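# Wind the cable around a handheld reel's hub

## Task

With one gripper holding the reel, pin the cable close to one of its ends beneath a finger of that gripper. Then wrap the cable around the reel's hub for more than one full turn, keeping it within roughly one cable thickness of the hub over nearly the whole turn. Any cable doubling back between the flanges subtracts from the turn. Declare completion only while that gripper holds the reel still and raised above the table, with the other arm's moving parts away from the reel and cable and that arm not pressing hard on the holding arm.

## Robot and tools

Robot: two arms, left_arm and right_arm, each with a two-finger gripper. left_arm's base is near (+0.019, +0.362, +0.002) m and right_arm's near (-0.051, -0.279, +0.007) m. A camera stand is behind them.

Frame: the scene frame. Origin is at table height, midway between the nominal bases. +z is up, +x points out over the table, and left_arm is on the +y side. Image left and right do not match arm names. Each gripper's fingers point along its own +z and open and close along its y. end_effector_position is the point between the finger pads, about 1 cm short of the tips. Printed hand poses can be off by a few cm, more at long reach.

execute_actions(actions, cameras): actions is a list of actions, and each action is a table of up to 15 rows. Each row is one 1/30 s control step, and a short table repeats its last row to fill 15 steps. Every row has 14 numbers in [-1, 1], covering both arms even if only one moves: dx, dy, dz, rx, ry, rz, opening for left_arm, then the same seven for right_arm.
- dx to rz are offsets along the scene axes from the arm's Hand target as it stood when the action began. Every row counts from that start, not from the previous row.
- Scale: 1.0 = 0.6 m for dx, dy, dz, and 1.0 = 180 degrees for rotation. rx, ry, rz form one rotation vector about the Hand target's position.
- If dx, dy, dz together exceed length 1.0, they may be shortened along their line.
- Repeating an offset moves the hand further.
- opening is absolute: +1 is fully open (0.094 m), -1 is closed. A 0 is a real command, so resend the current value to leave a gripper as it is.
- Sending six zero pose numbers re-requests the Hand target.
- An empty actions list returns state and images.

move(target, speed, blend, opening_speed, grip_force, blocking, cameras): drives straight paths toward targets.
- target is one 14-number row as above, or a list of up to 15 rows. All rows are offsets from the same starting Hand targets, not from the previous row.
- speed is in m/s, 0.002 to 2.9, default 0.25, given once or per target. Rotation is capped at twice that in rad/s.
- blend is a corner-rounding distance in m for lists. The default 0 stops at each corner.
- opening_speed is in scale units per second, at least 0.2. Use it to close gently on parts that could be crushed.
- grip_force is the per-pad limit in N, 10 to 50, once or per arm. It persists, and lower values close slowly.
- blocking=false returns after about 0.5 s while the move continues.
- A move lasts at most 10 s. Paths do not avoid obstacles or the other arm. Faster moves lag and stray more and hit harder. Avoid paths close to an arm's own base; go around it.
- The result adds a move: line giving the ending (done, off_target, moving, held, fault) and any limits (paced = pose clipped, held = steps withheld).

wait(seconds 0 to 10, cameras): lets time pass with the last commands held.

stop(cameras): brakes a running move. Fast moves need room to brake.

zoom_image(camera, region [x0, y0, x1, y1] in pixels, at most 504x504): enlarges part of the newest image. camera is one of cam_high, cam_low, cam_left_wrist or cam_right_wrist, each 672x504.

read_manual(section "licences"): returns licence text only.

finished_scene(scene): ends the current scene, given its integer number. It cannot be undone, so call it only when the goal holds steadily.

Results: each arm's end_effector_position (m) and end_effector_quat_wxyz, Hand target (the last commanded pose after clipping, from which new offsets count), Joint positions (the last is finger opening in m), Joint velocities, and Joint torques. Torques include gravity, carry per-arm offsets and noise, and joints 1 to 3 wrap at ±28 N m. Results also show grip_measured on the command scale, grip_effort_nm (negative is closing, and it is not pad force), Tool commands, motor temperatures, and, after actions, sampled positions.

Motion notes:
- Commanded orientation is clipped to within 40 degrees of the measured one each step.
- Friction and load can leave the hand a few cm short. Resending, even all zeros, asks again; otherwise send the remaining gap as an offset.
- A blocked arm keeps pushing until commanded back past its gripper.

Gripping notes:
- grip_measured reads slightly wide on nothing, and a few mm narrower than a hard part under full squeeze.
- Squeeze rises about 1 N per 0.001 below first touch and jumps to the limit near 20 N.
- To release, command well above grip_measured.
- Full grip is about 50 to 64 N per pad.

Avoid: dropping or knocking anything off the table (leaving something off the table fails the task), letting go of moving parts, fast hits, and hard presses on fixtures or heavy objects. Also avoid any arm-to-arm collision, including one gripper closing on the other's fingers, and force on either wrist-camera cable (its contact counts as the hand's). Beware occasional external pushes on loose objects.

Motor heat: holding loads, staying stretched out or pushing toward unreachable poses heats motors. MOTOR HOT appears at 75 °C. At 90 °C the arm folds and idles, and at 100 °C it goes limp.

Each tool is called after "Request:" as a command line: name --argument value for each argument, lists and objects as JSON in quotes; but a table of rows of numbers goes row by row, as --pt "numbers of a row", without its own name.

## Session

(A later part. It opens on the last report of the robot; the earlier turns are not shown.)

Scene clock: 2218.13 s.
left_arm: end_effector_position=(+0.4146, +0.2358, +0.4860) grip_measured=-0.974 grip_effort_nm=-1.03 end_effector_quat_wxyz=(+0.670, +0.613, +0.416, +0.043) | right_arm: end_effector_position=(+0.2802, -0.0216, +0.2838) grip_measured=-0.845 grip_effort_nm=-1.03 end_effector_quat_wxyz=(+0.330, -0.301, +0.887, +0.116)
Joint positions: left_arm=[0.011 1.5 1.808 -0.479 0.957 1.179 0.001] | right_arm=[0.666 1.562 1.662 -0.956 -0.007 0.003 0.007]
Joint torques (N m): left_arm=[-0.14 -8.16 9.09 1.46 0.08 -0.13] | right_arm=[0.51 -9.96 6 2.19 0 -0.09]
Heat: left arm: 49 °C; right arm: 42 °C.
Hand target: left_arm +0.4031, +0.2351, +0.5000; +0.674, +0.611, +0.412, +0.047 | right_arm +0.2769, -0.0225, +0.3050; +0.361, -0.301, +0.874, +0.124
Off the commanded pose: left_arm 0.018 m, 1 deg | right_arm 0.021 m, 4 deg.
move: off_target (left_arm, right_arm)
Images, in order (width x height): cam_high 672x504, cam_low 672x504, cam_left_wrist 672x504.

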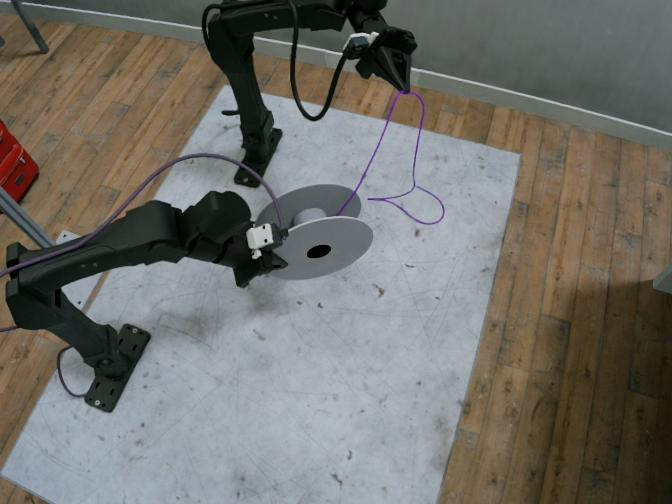

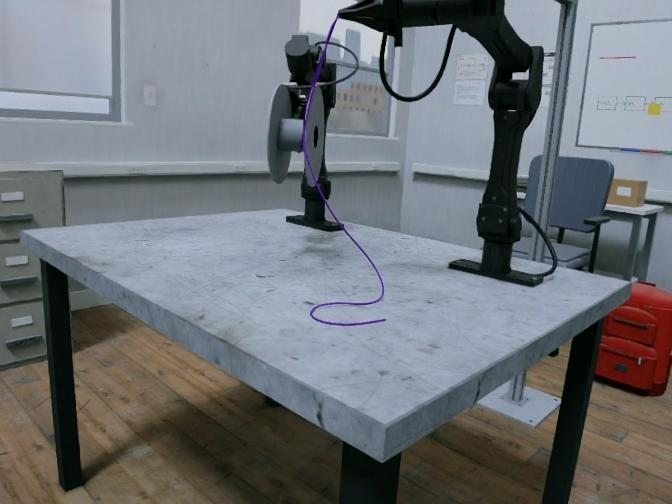

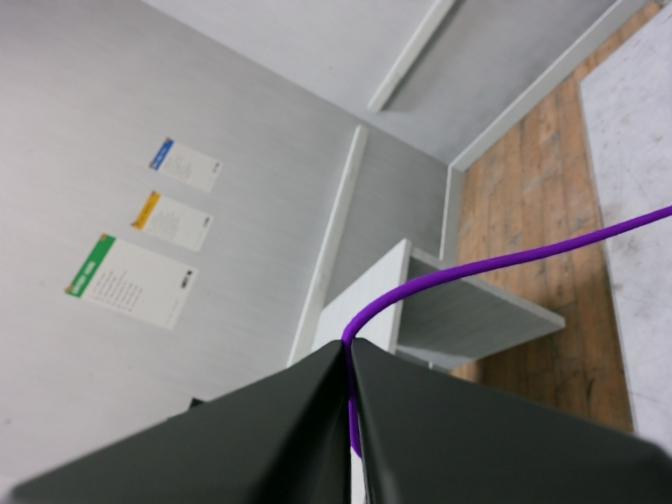

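Request:
move --pt "-0.2985 -0.2135 0.0458 -0.0219 -0.0171 0 -1.0 0 0 0 0 0 0 -1.0" --pt "-0.4402 -0.3035 -0.0633 -0.0219 -0.0171 0 -1.0 0 0 0 0 0 0 -1.0" --speed 0.15 --blend 0.04 --cameras '["cam_high", "cam_low", "cam_left_wrist"]'

Scene clock: 2248.80 s.
left_arm: end_effector_position=(+0.1412, +0.0500, +0.4551) grip_measured=-0.974 grip_effort_nm=-1.03 end_effector_quat_wxyz=(+0.695, +0.597, +0.396, +0.058) | right_arm: end_effector_position=(+0.2796, -0.0211, +0.2837) grip_measured=-0.845 grip_effort_nm=-1.03 end_effector_quat_wxyz=(+0.330, -0.305, +0.886, +0.115)
Joint positions: left_arm=[-1.559 1.002 1.254 -0.285 -0.616 1.049 0.001] | right_arm=[0.668 1.562 1.662 -0.957 -0.007 -0.003 0.007]
Joint torques (N m): left_arm=[-0.77 -2.96 6.83 2.11 -0.06 -0.02] | right_arm=[0.32 -9.91 5.98 2.22 -0.03 -0.02]
Motor temperatures (°C): left_arm=[32 43 51 41 32 33 33] | right_arm=[33 42 42 42 32 30 36]
Heat: left arm: 51 °C; right arm: 42 °C.
Hand target: left_arm +0.1388, +0.0531, +0.4621; +0.706, +0.586, +0.395, +0.049 | right_arm +0.2770, -0.0226, +0.3050; +0.361, -0.301, +0.874, +0.124
Off the commanded pose: left_arm 0.008 m, 2 deg | right_arm 0.021 m, 4 deg.
move: off_target (right_arm)
Images, in order (width x height): cam_high 672x504, cam_low 672x504, cam_left_wrist 672x504.

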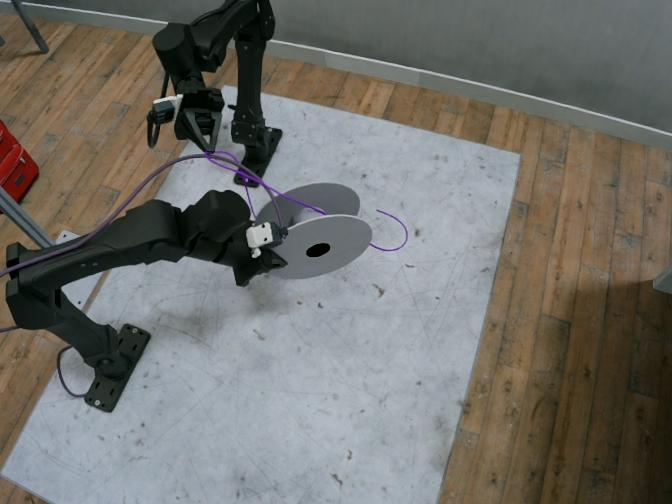

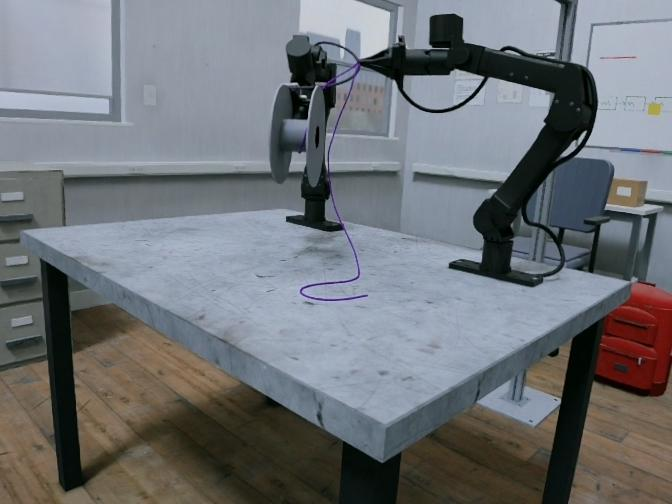

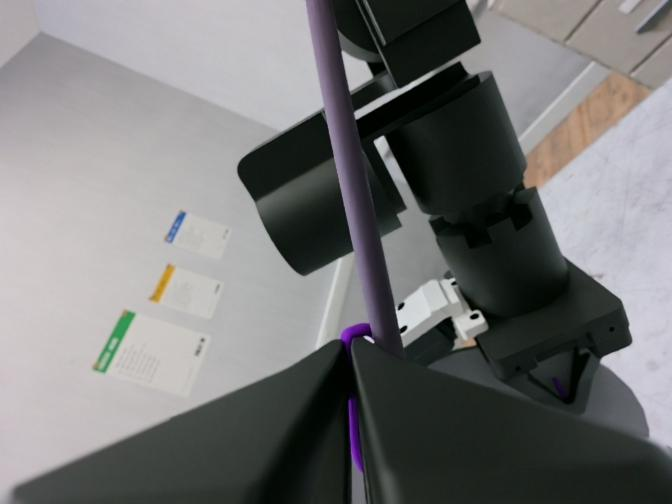

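Request:
move --target '[0.0053, 0.089, -0.1085, 0.1313, 0.1027, 0, -1.0, 0, 0, 0, 0, 0, 0, -1.0]' --speed 0.12 --cameras '["cam_high", "cam_low", "cam_left_wrist"]'

Scene clock: 2315.63 s.
left_arm: end_effector_position=(+0.1422, +0.1038, +0.3946) grip_measured=-0.974 grip_effort_nm=-1.03 end_effector_quat_wxyz=(+0.503, +0.718, +0.479, +0.038) | right_arm: end_effector_position=(+0.2794, -0.0212, +0.2835) grip_measured=-0.845 grip_effort_nm=-1.03 end_effector_quat_wxyz=(+0.329, -0.305, +0.886, +0.115)
Joint positions: left_arm=[-1.427 1.059 1.558 -1.064 -0.413 0.808 0.001] | right_arm=[0.668 1.562 1.662 -0.958 -0.007 -0.003 0.007]
Joint torques (N m): left_arm=[0.58 -0.76 8.35 1.51 -0.05 -0.13] | right_arm=[0.17 -10.11 5.86 2.23 0.02 -0.02]
Motor temperatures (°C): left_arm=[32 39 48 46 32 33 33] | right_arm=[33 42 42 42 31 30 36]
Heat: left arm: 48 °C; right arm: 42 °C.
Hand target: left_arm +0.1419, +0.1064, +0.3968; +0.499, +0.718, +0.484, +0.035 | right_arm +0.2770, -0.0226, +0.3050; +0.361, -0.301, +0.874, +0.125
Off the commanded pose: left_arm 0.004 m, 1 deg | right_arm 0.022 m, 4 deg.
move: off_target (right_arm)
Images, in order (width x height): cam_high 672x504, cam_low 672x504, cam_left_wrist 672x504.

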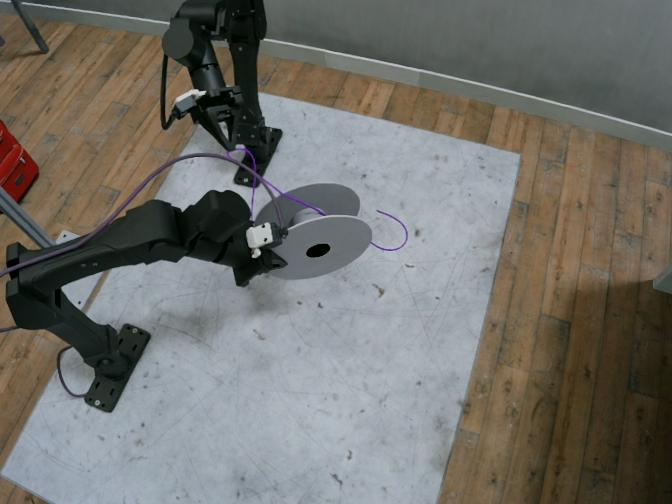

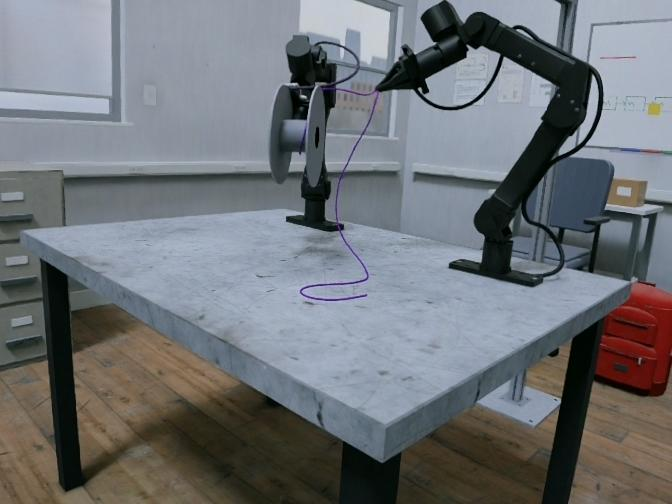

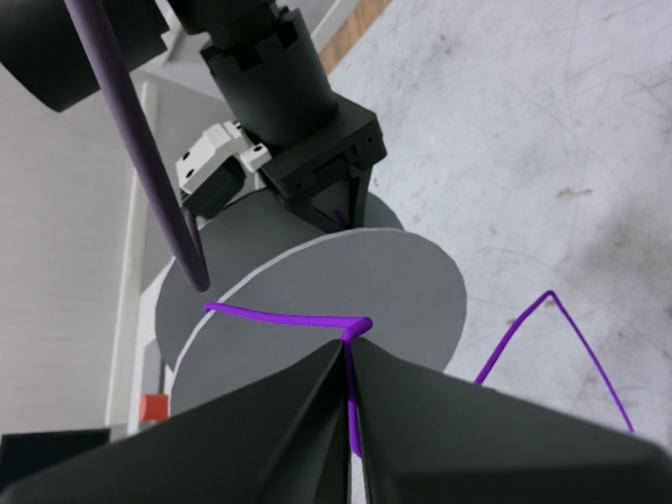

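Request:
execute_actions --actions '[]'

Scene clock: 2400.73 s.
left_arm: end_effector_position=(+0.1421, +0.1038, +0.3945) grip_measured=-0.974 grip_effort_nm=-1.03 end_effector_quat_wxyz=(+0.503, +0.718, +0.479, +0.038) | right_arm: end_effector_position=(+0.2794, -0.0212, +0.2835) grip_measured=-0.845 grip_effort_nm=-1.03 end_effector_quat_wxyz=(+0.329, -0.305, +0.886, +0.115)
Joint positions: left_arm=[-1.427 1.059 1.558 -1.065 -0.413 0.808 0.001] | right_arm=[0.668 1.562 1.662 -0.958 -0.007 -0.003 0.007]
Joint velocities: within noise
Joint torques (N m): left_arm=[0.61 -0.76 8.31 1.48 -0.07 -0.11] | right_arm=[0.17 -9.88 5.81 2.22 -0.01 0.02]
Motor temperatures (°C): left_arm=[32 37 49 45 32 33 33] | right_arm=[33 42 42 41 31 30 36]
Heat: left arm: 49 °C; right arm: 42 °C.
Hand target: left_arm +0.1419, +0.1064, +0.3968; +0.499, +0.718, +0.484, +0.035 | right_arm +0.2770, -0.0226, +0.3050; +0.361, -0.301, +0.874, +0.125
Tool commands: left_gripper/opening=-1.0 right_gripper/opening=-1.0
Off the commanded pose: left_arm 0.004 m, 1 deg | right_arm 0.022 m, 4 deg.

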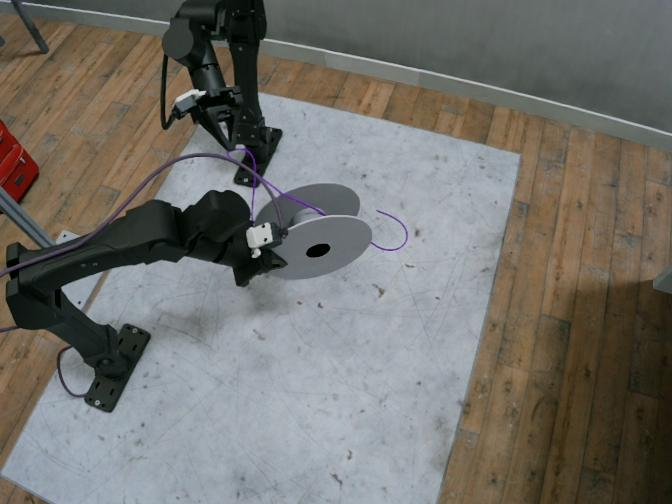

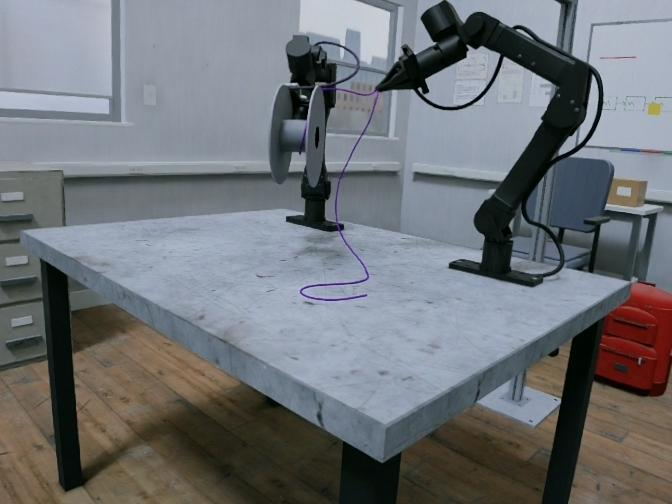

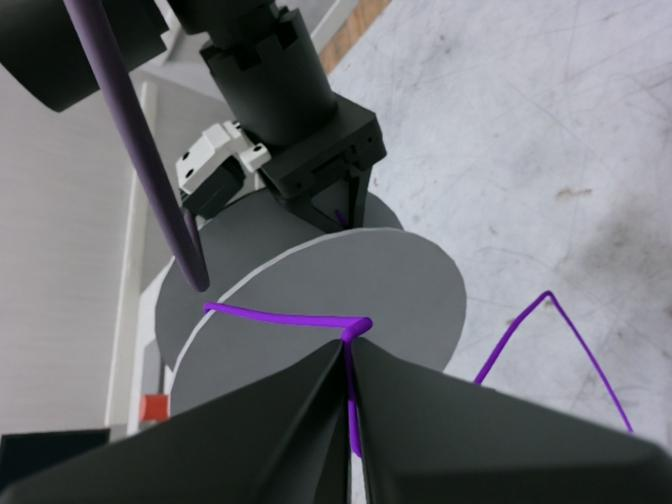

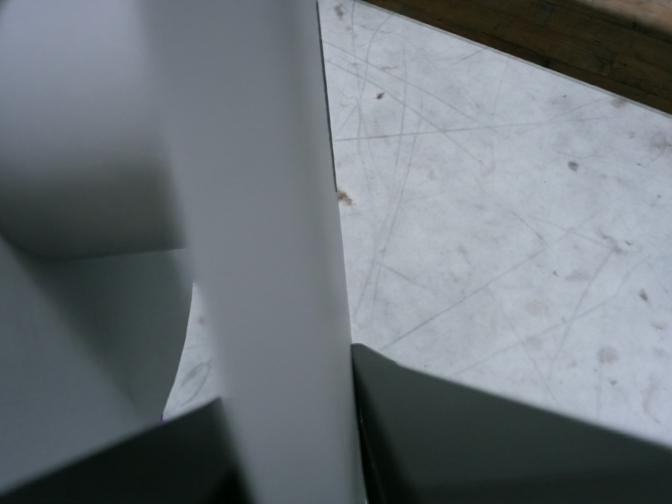

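Request:
zoom_image --camera "cam_left_wrist" --region '[60, 120, 400, 400]'

Request:
zoom_image --camera "cam_high" --region '[180, 120, 400, 300]'

Request:
zoom_image --camera "cam_low" --region '[240, 20, 440, 200]'

Scaled by 1.482.

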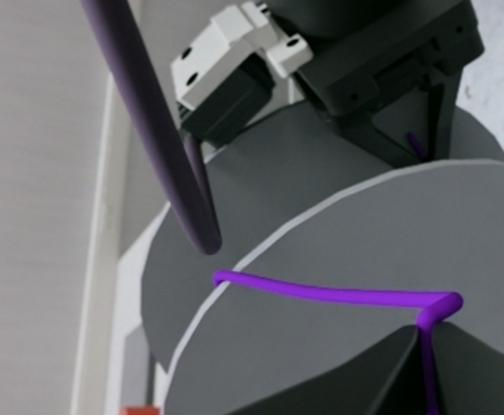

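Scaled by 2.291.

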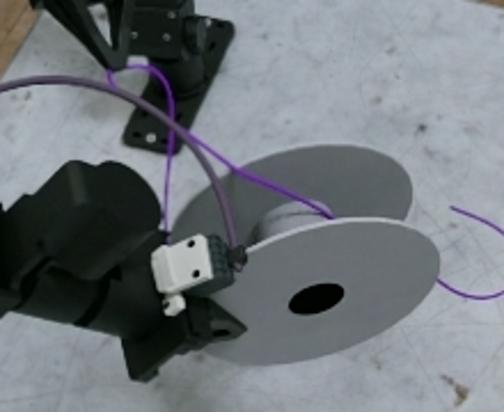

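Scaled by 2.520.

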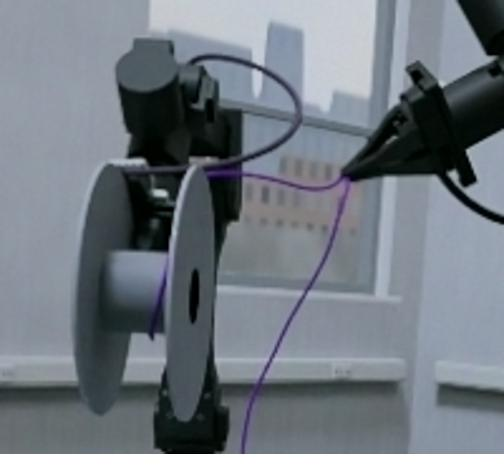

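Request:
move --pt "-0.0155 -0.026 -0.0482 0 0 0 -1 0 0 0 0 0 0 -1" --pt "-0.0263 -0.0537 -0.0922 0 0 0 -1 0 0 0 0 0 0 -1" --speed 0.08 --blend '[0.01,0]' --cameras '["all"]'

Scene clock: 2498.27 s.
left_arm: end_effector_position=(+0.1280, +0.0727, +0.3389) grip_measured=-0.974 grip_effort_nm=-1.03 end_effector_quat_wxyz=(+0.491, +0.724, +0.482, +0.042) | right_arm: end_effector_position=(+0.2778, -0.0225, +0.2818) grip_measured=-0.845 grip_effort_nm=-1.03 end_effector_quat_wxyz=(+0.325, -0.307, +0.888, +0.113)
Joint positions: left_arm=[-1.546 1.059 1.325 -0.895 -0.511 0.726 0.001] | right_arm=[0.668 1.562 1.662 -0.968 -0.007 -0.006 0.007]
Joint torques (N m): left_arm=[-0.68 -3.45 6.3 1.76 -0.2 -0.11] | right_arm=[0.35 -10.09 5.94 2.34 -0.04 0.06]
Heat: left arm: 49 °C; right arm: 43 °C.
Hand target: left_arm +0.1262, +0.0742, +0.3415; +0.499, +0.718, +0.484, +0.035 | right_arm +0.2770, -0.0226, +0.3049; +0.361, -0.301, +0.874, +0.124
Off the commanded pose: left_arm 0.004 m, 1 deg | right_arm 0.023 m, 5 deg.
move: off_target (right_arm)

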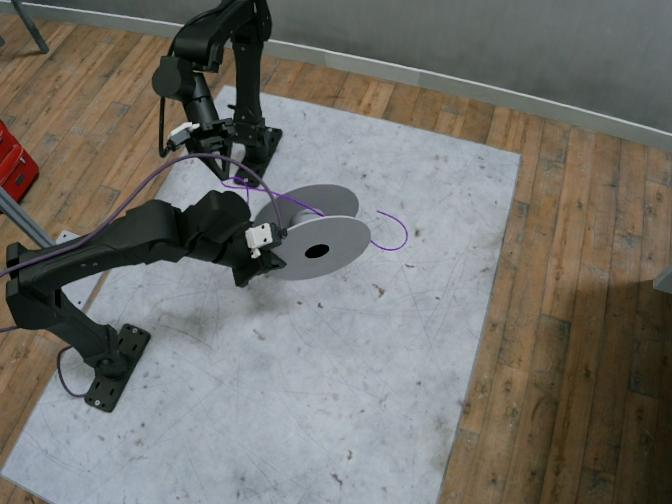

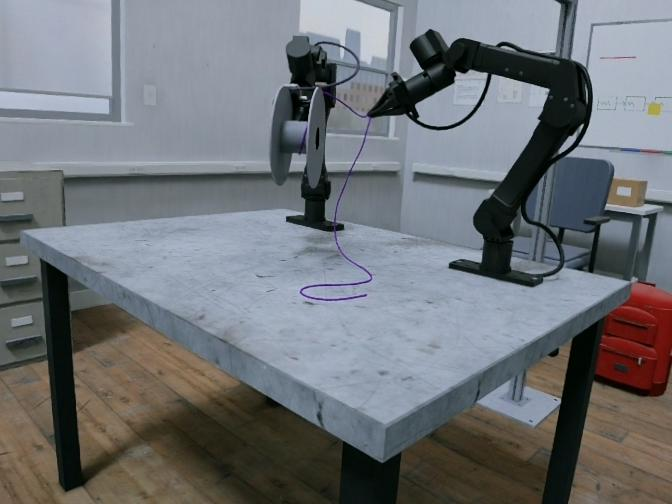

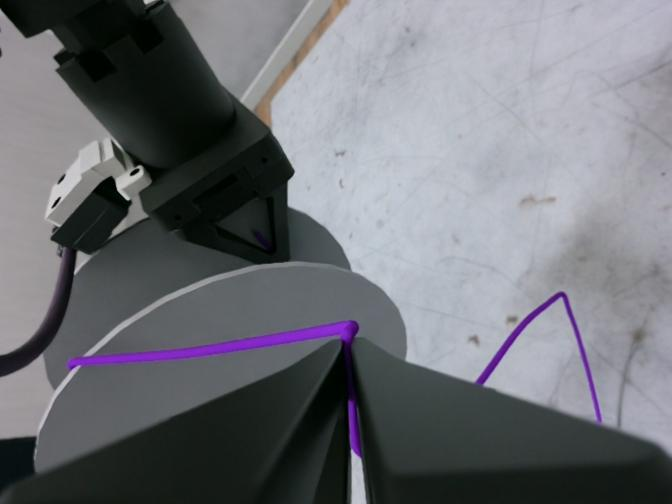

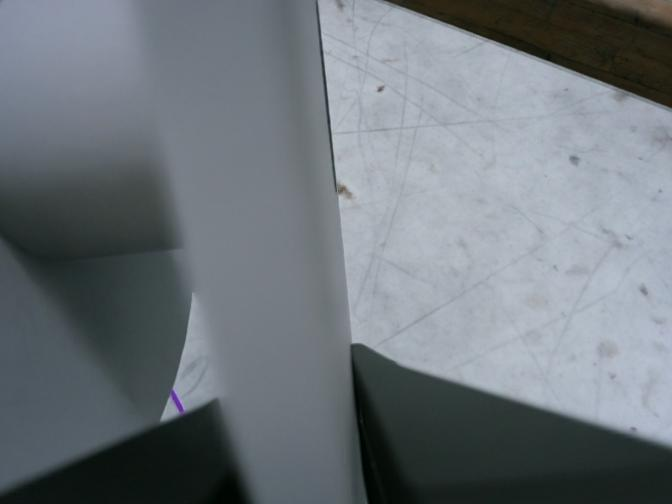

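Request:
zoom_image --camera "cam_left_wrist" --region '[0, 120, 360, 420]'

Request:
zoom_image --camera "cam_high" --region '[180, 120, 400, 300]'

Request:
zoom_image --camera "cam_low" --region '[240, 20, 440, 200]'

Scaled by 1.400.

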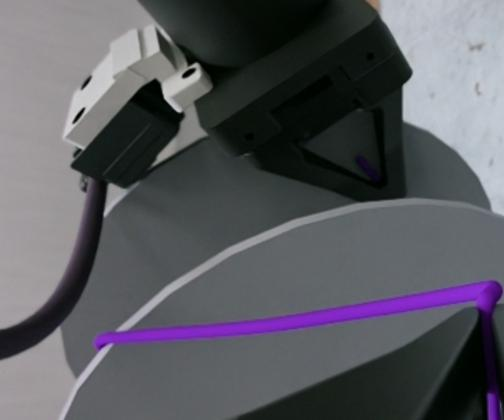

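Scaled by 2.291.

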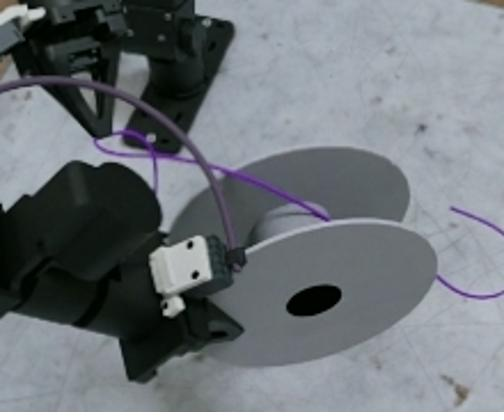

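Scaled by 2.520.

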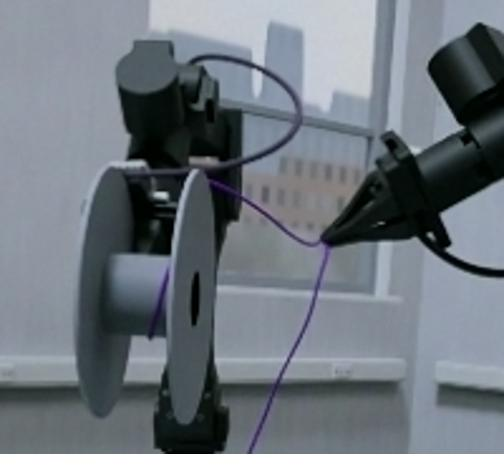

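Request:
move --pt "-0.0057 -0.0308 -0.0445 0 0 0 -1 0 0 0 0 0 0 -1" --pt "0.002 -0.046 -0.0942 0 0 0 -1 0 0 0 0 0 0 -1" --speed 0.07 --blend '[0.015,0]' --cameras '["all"]'

Scene clock: 2535.37 s.
left_arm: end_effector_position=(+0.1308, +0.0479, +0.2923) grip_measured=-0.974 grip_effort_nm=-1.03 end_effector_quat_wxyz=(+0.507, +0.710, +0.488, +0.042) | right_arm: end_effector_position=(+0.2732, -0.0260, +0.2748) grip_measured=-0.845 grip_effort_nm=-1.03 end_effector_quat_wxyz=(+0.310, -0.313, +0.891, +0.106)
Joint positions: left_arm=[-1.556 1.059 1.093 -0.633 -0.54 0.713 0.001] | right_arm=[0.668 1.562 1.654 -0.994 -0.007 -0.017 0.007]
Joint torques (N m): left_arm=[0.06 -2.62 6.53 1.64 0.08 0.03] | right_arm=[0.32 -10 6.46 2.51 0 0.18]
Heat: left arm: 50 °C; right arm: 43 °C.
Hand target: left_arm +0.1274, +0.0466, +0.2851; +0.499, +0.718, +0.484, +0.035 | right_arm +0.2770, -0.0226, +0.3050; +0.361, -0.301, +0.874, +0.125
Off the commanded pose: left_arm 0.008 m, 2 deg | right_arm 0.031 m, 7 deg.
move: off_target (right_arm)

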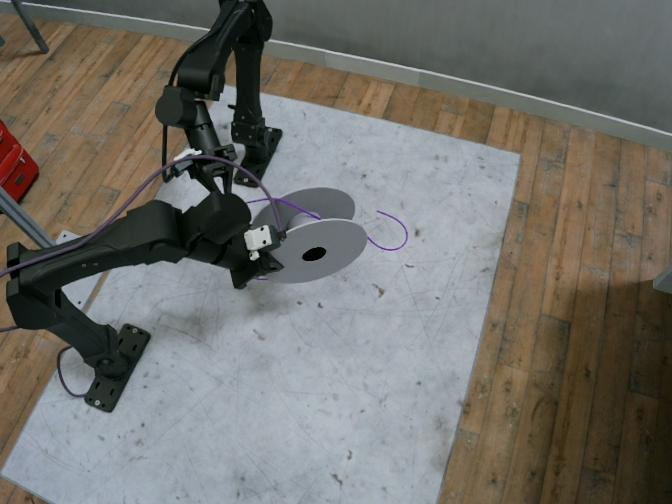

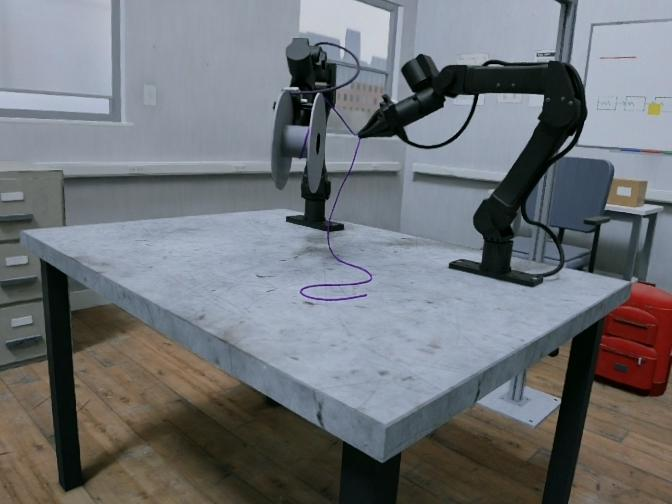

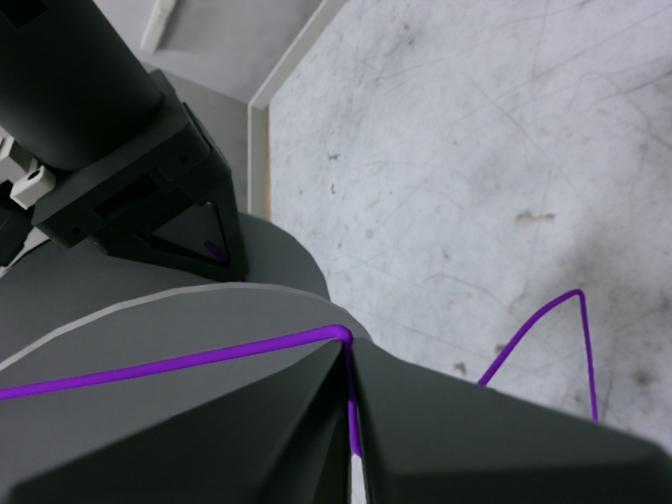

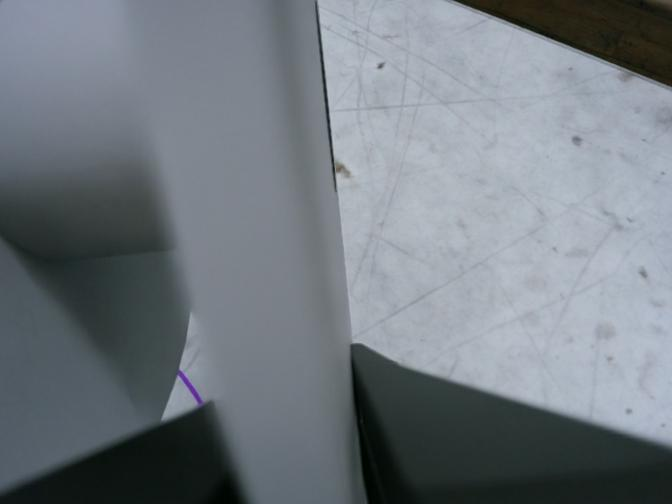

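Request:
zoom_image --camera "cam_low" --region '[240, 20, 440, 200]'

Request:
zoom_image --camera "cam_high" --region '[200, 150, 400, 310]'

Request:
zoom_image --camera "cam_left_wrist" --region '[0, 220, 360, 480]'

Scaled by 2.520.

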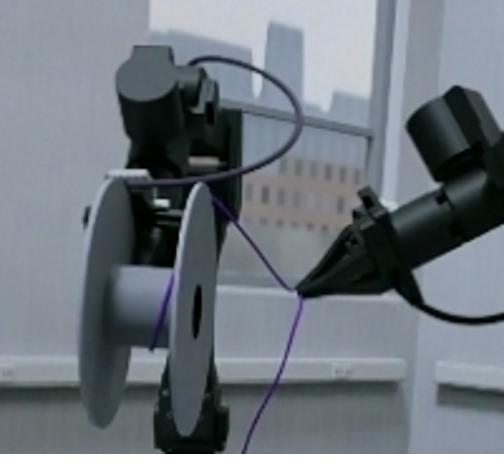

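Scaled by 2.520.

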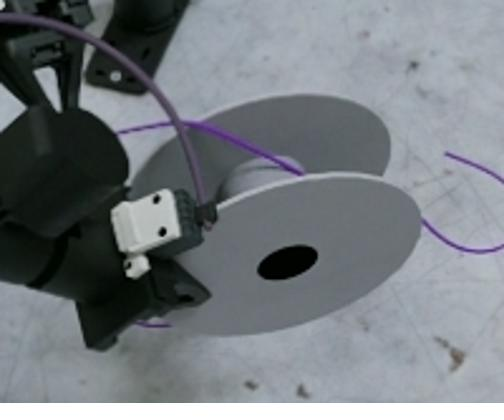

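Scaled by 1.400.

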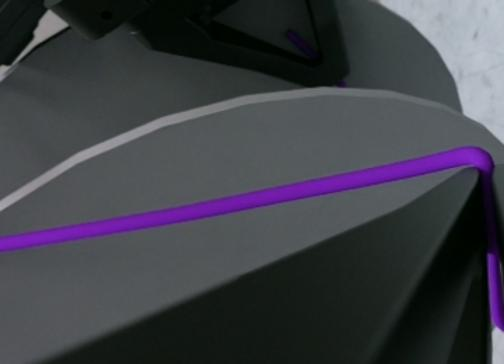

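Request:
move --target '[0.0278,-0.0355,-0.002,0,0,0,-1,0,0,0,0,0,0,-1]' --speed 0.06 --cameras '["all"]'

Scene clock: 2585.43 s.
left_arm: end_effector_position=(+0.1450, +0.0301, +0.2797) grip_measured=-0.974 grip_effort_nm=-1.03 end_effector_quat_wxyz=(+0.496, +0.718, +0.487, +0.043) | right_arm: end_effector_position=(+0.2732, -0.0260, +0.2748) grip_measured=-0.845 grip_effort_nm=-1.03 end_effector_quat_wxyz=(+0.310, -0.313, +0.891, +0.106)
Joint positions: left_arm=[-1.487 1.13 1.093 -0.565 -0.474 0.757 0.001] | right_arm=[0.668 1.562 1.654 -0.994 -0.007 -0.017 0.007]
Joint torques (N m): left_arm=[0.4 -2.63 9.01 1.73 -0.01 0.04] | right_arm=[0.29 -10.11 6.6 2.56 0.01 0.12]
Heat: left arm: 49 °C; right arm: 44 °C.
Hand target: left_arm +0.1441, +0.0253, +0.2840; +0.499, +0.718, +0.484, +0.035 | right_arm +0.2770, -0.0226, +0.3050; +0.361, -0.301, +0.874, +0.125
Off the commanded pose: left_arm 0.007 m, 1 deg | right_arm 0.031 m, 7 deg.
move: off_target (right_arm)

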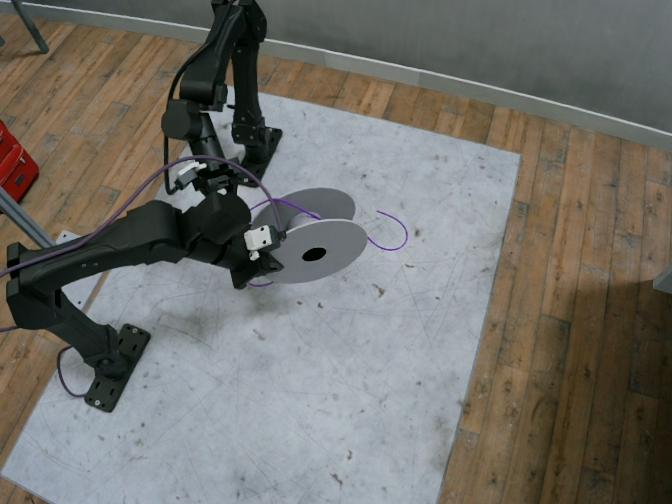

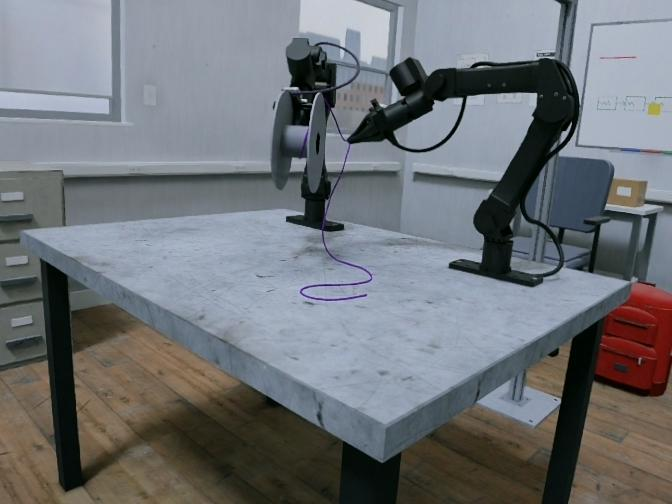

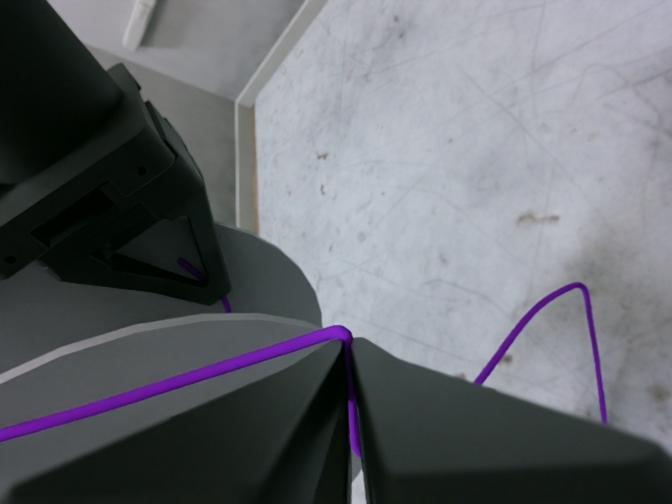

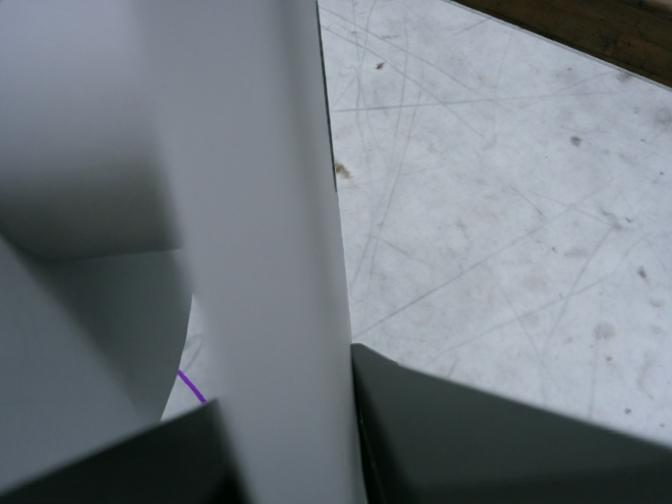

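Request:
zoom_image --camera "cam_high" --region '[200, 150, 400, 310]'

Request:
zoom_image --camera "cam_low" --region '[260, 60, 400, 200]'

Scaled by 2.520.

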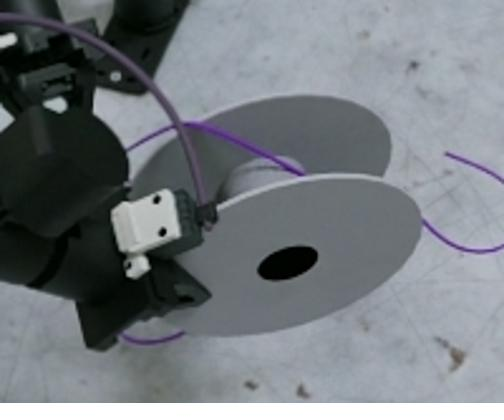

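Scaled by 3.600.

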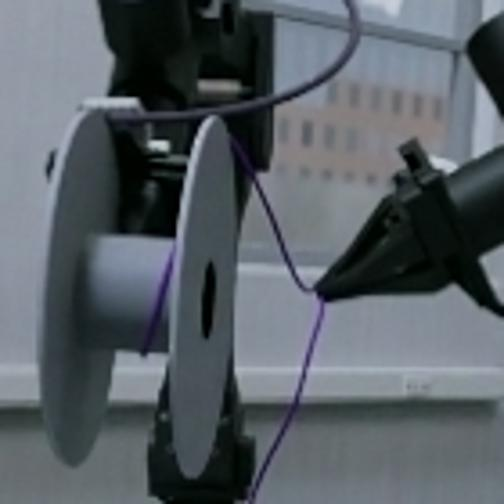

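Request:
move --target '[0.0038,-0.023,-0.059,0,0,0,-1,0,0,0,0,0,0,-1]' --speed 0.06 --cameras '["cam_high","cam_low","cam_left_wrist"]'

Request:
zoom_image --camera "cam_low" --region '[260, 60, 400, 200]'

Request:
zoom_image --camera "cam_high" --region '[200, 150, 400, 310]'

Scene clock: 2612.57 s.
left_arm: end_effector_position=(+0.1474, +0.0138, +0.2574) grip_measured=-0.974 grip_effort_nm=-1.03 end_effector_quat_wxyz=(+0.507, +0.711, +0.486, +0.036) | right_arm: end_effector_position=(+0.2732, -0.0261, +0.2747) grip_measured=-0.845 grip_effort_nm=-1.03 end_effector_quat_wxyz=(+0.310, -0.313, +0.891, +0.106)
Joint positions: left_arm=[-1.483 1.164 1.002 -0.41 -0.467 0.759 0.001] | right_arm=[0.668 1.562 1.654 -0.995 -0.007 -0.017 0.007]
Joint torques (N m): left_arm=[0.25 -2.96 6.95 1.77 -0.02 0.02] | right_arm=[0.2 -10.06 6.61 2.52 0.01 0.14]
Heat: left arm: 50 °C; right arm: 45 °C.
Hand target: left_arm +0.1463, +0.0115, +0.2487; +0.499, +0.718, +0.484, +0.035 | right_arm +0.2770, -0.0226, +0.3050; +0.361, -0.301, +0.874, +0.124
Off the commanded pose: left_arm 0.009 m, 1 deg | right_arm 0.031 m, 7 deg.
move: off_target (right_arm)
Images, in order (width x height): cam_high 672x504, cam_low 672x504, cam_left_wrist 672x504.

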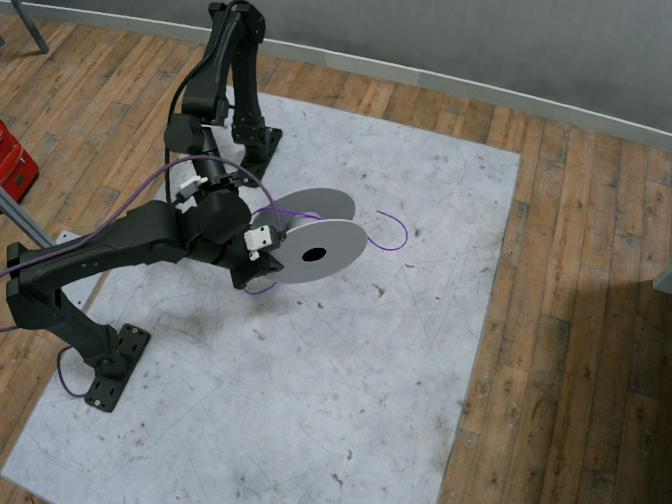

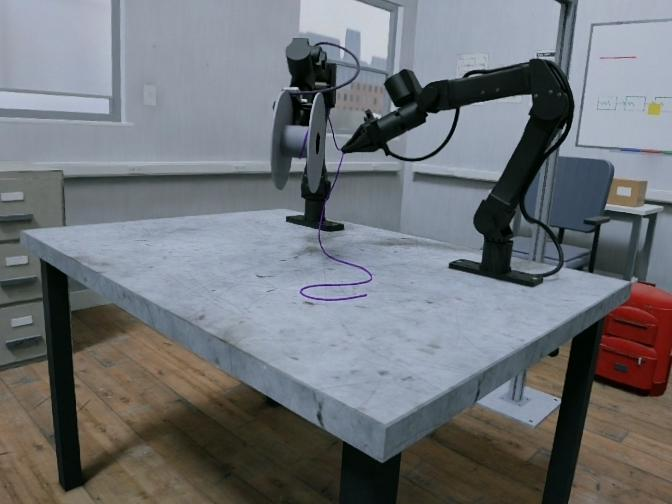

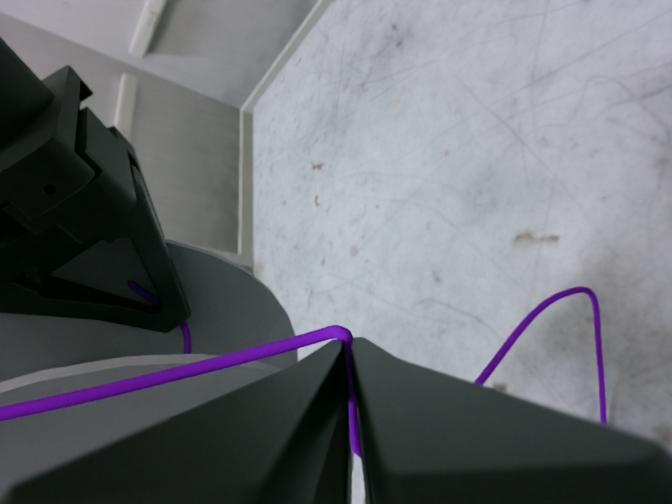

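Scaled by 3.600.

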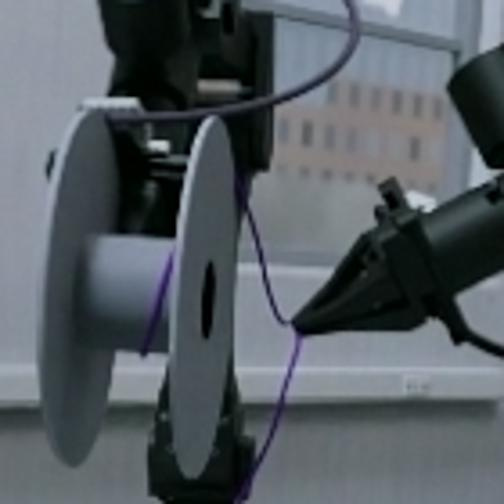

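Scaled by 2.520.

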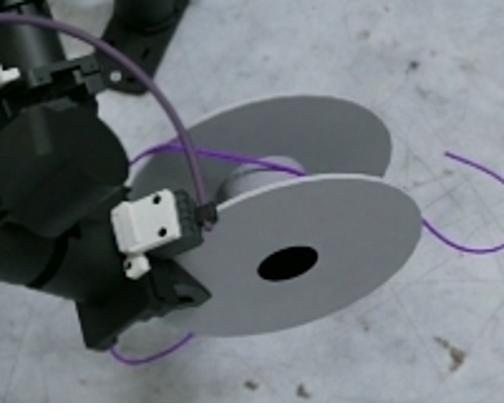

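Request:
move --target '[0.027,0.0075,-0.0703,0,0,0,-1,0,0,0,0,0,0,-1]' --speed 0.06 --cameras '["cam_high","cam_low","cam_left_wrist"]'

Request:
zoom_image --camera "cam_low" --region '[260, 60, 400, 200]'

Request:
zoom_image --camera "cam_high" --region '[200, 150, 400, 310]'

Scene clock: 2625.17 s.
left_arm: end_effector_position=(+0.1611, +0.0169, +0.2111) grip_measured=-0.974 grip_effort_nm=-1.03 end_effector_quat_wxyz=(+0.501, +0.717, +0.484, +0.035) | right_arm: end_effector_position=(+0.2748, -0.0249, +0.2763) grip_measured=-0.845 grip_effort_nm=-1.03 end_effector_quat_wxyz=(+0.315, -0.311, +0.890, +0.108)
Joint positions: left_arm=[-1.414 1.164 0.826 -0.23 -0.399 0.803 0.001] | right_arm=[0.668 1.562 1.654 -0.984 -0.007 -0.013 0.007]
Joint torques (N m): left_arm=[0.57 -3.26 7.12 1.88 -0.11 0.07] | right_arm=[0.27 -10.18 6.52 2.45 0 0.08]
Heat: left arm: 49 °C; right arm: 45 °C.
Hand target: left_arm +0.1626, +0.0160, +0.2065; +0.499, +0.718, +0.484, +0.035 | right_arm +0.2770, -0.0226, +0.3050; +0.361, -0.301, +0.874, +0.125
Off the commanded pose: left_arm 0.005 m, 0 deg | right_arm 0.029 m, 6 deg.
move: off_target (right_arm)
Images, in order (width x height): cam_high 672x504, cam_low 672x504, cam_left_wrist 672x504.

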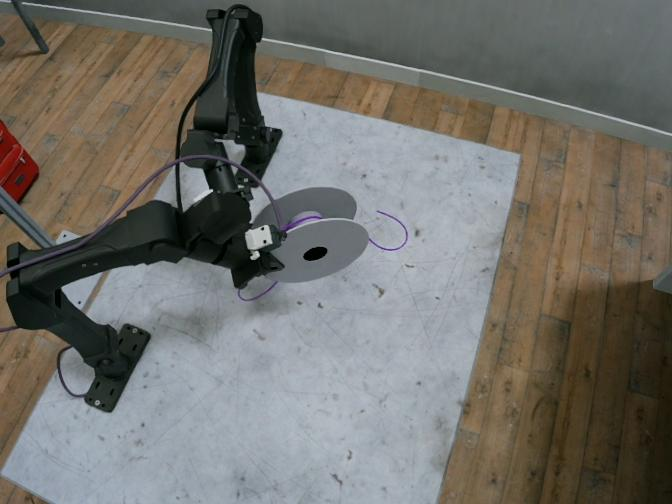

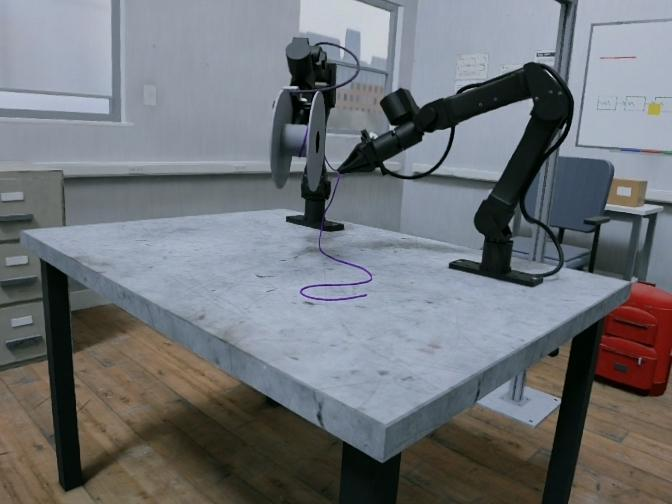

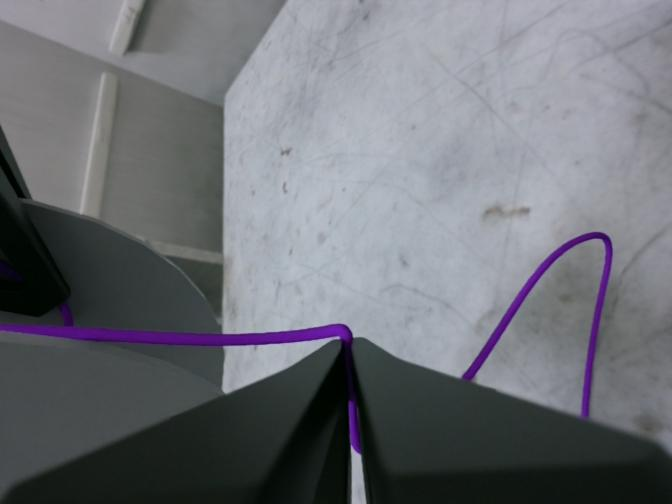

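Scaled by 3.600.

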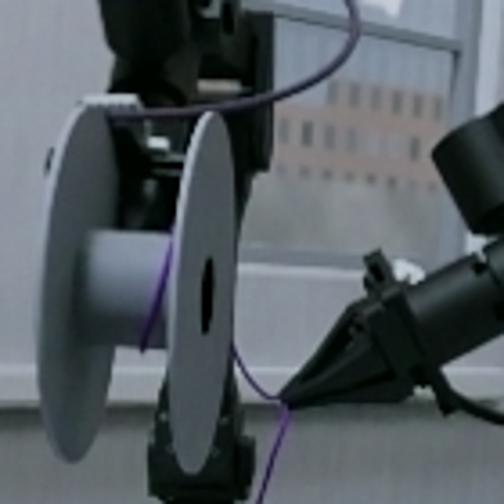

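Scaled by 2.520.

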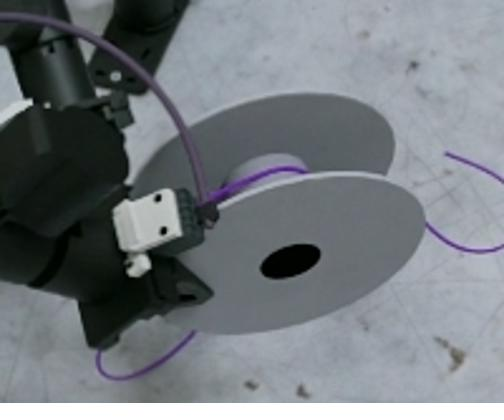

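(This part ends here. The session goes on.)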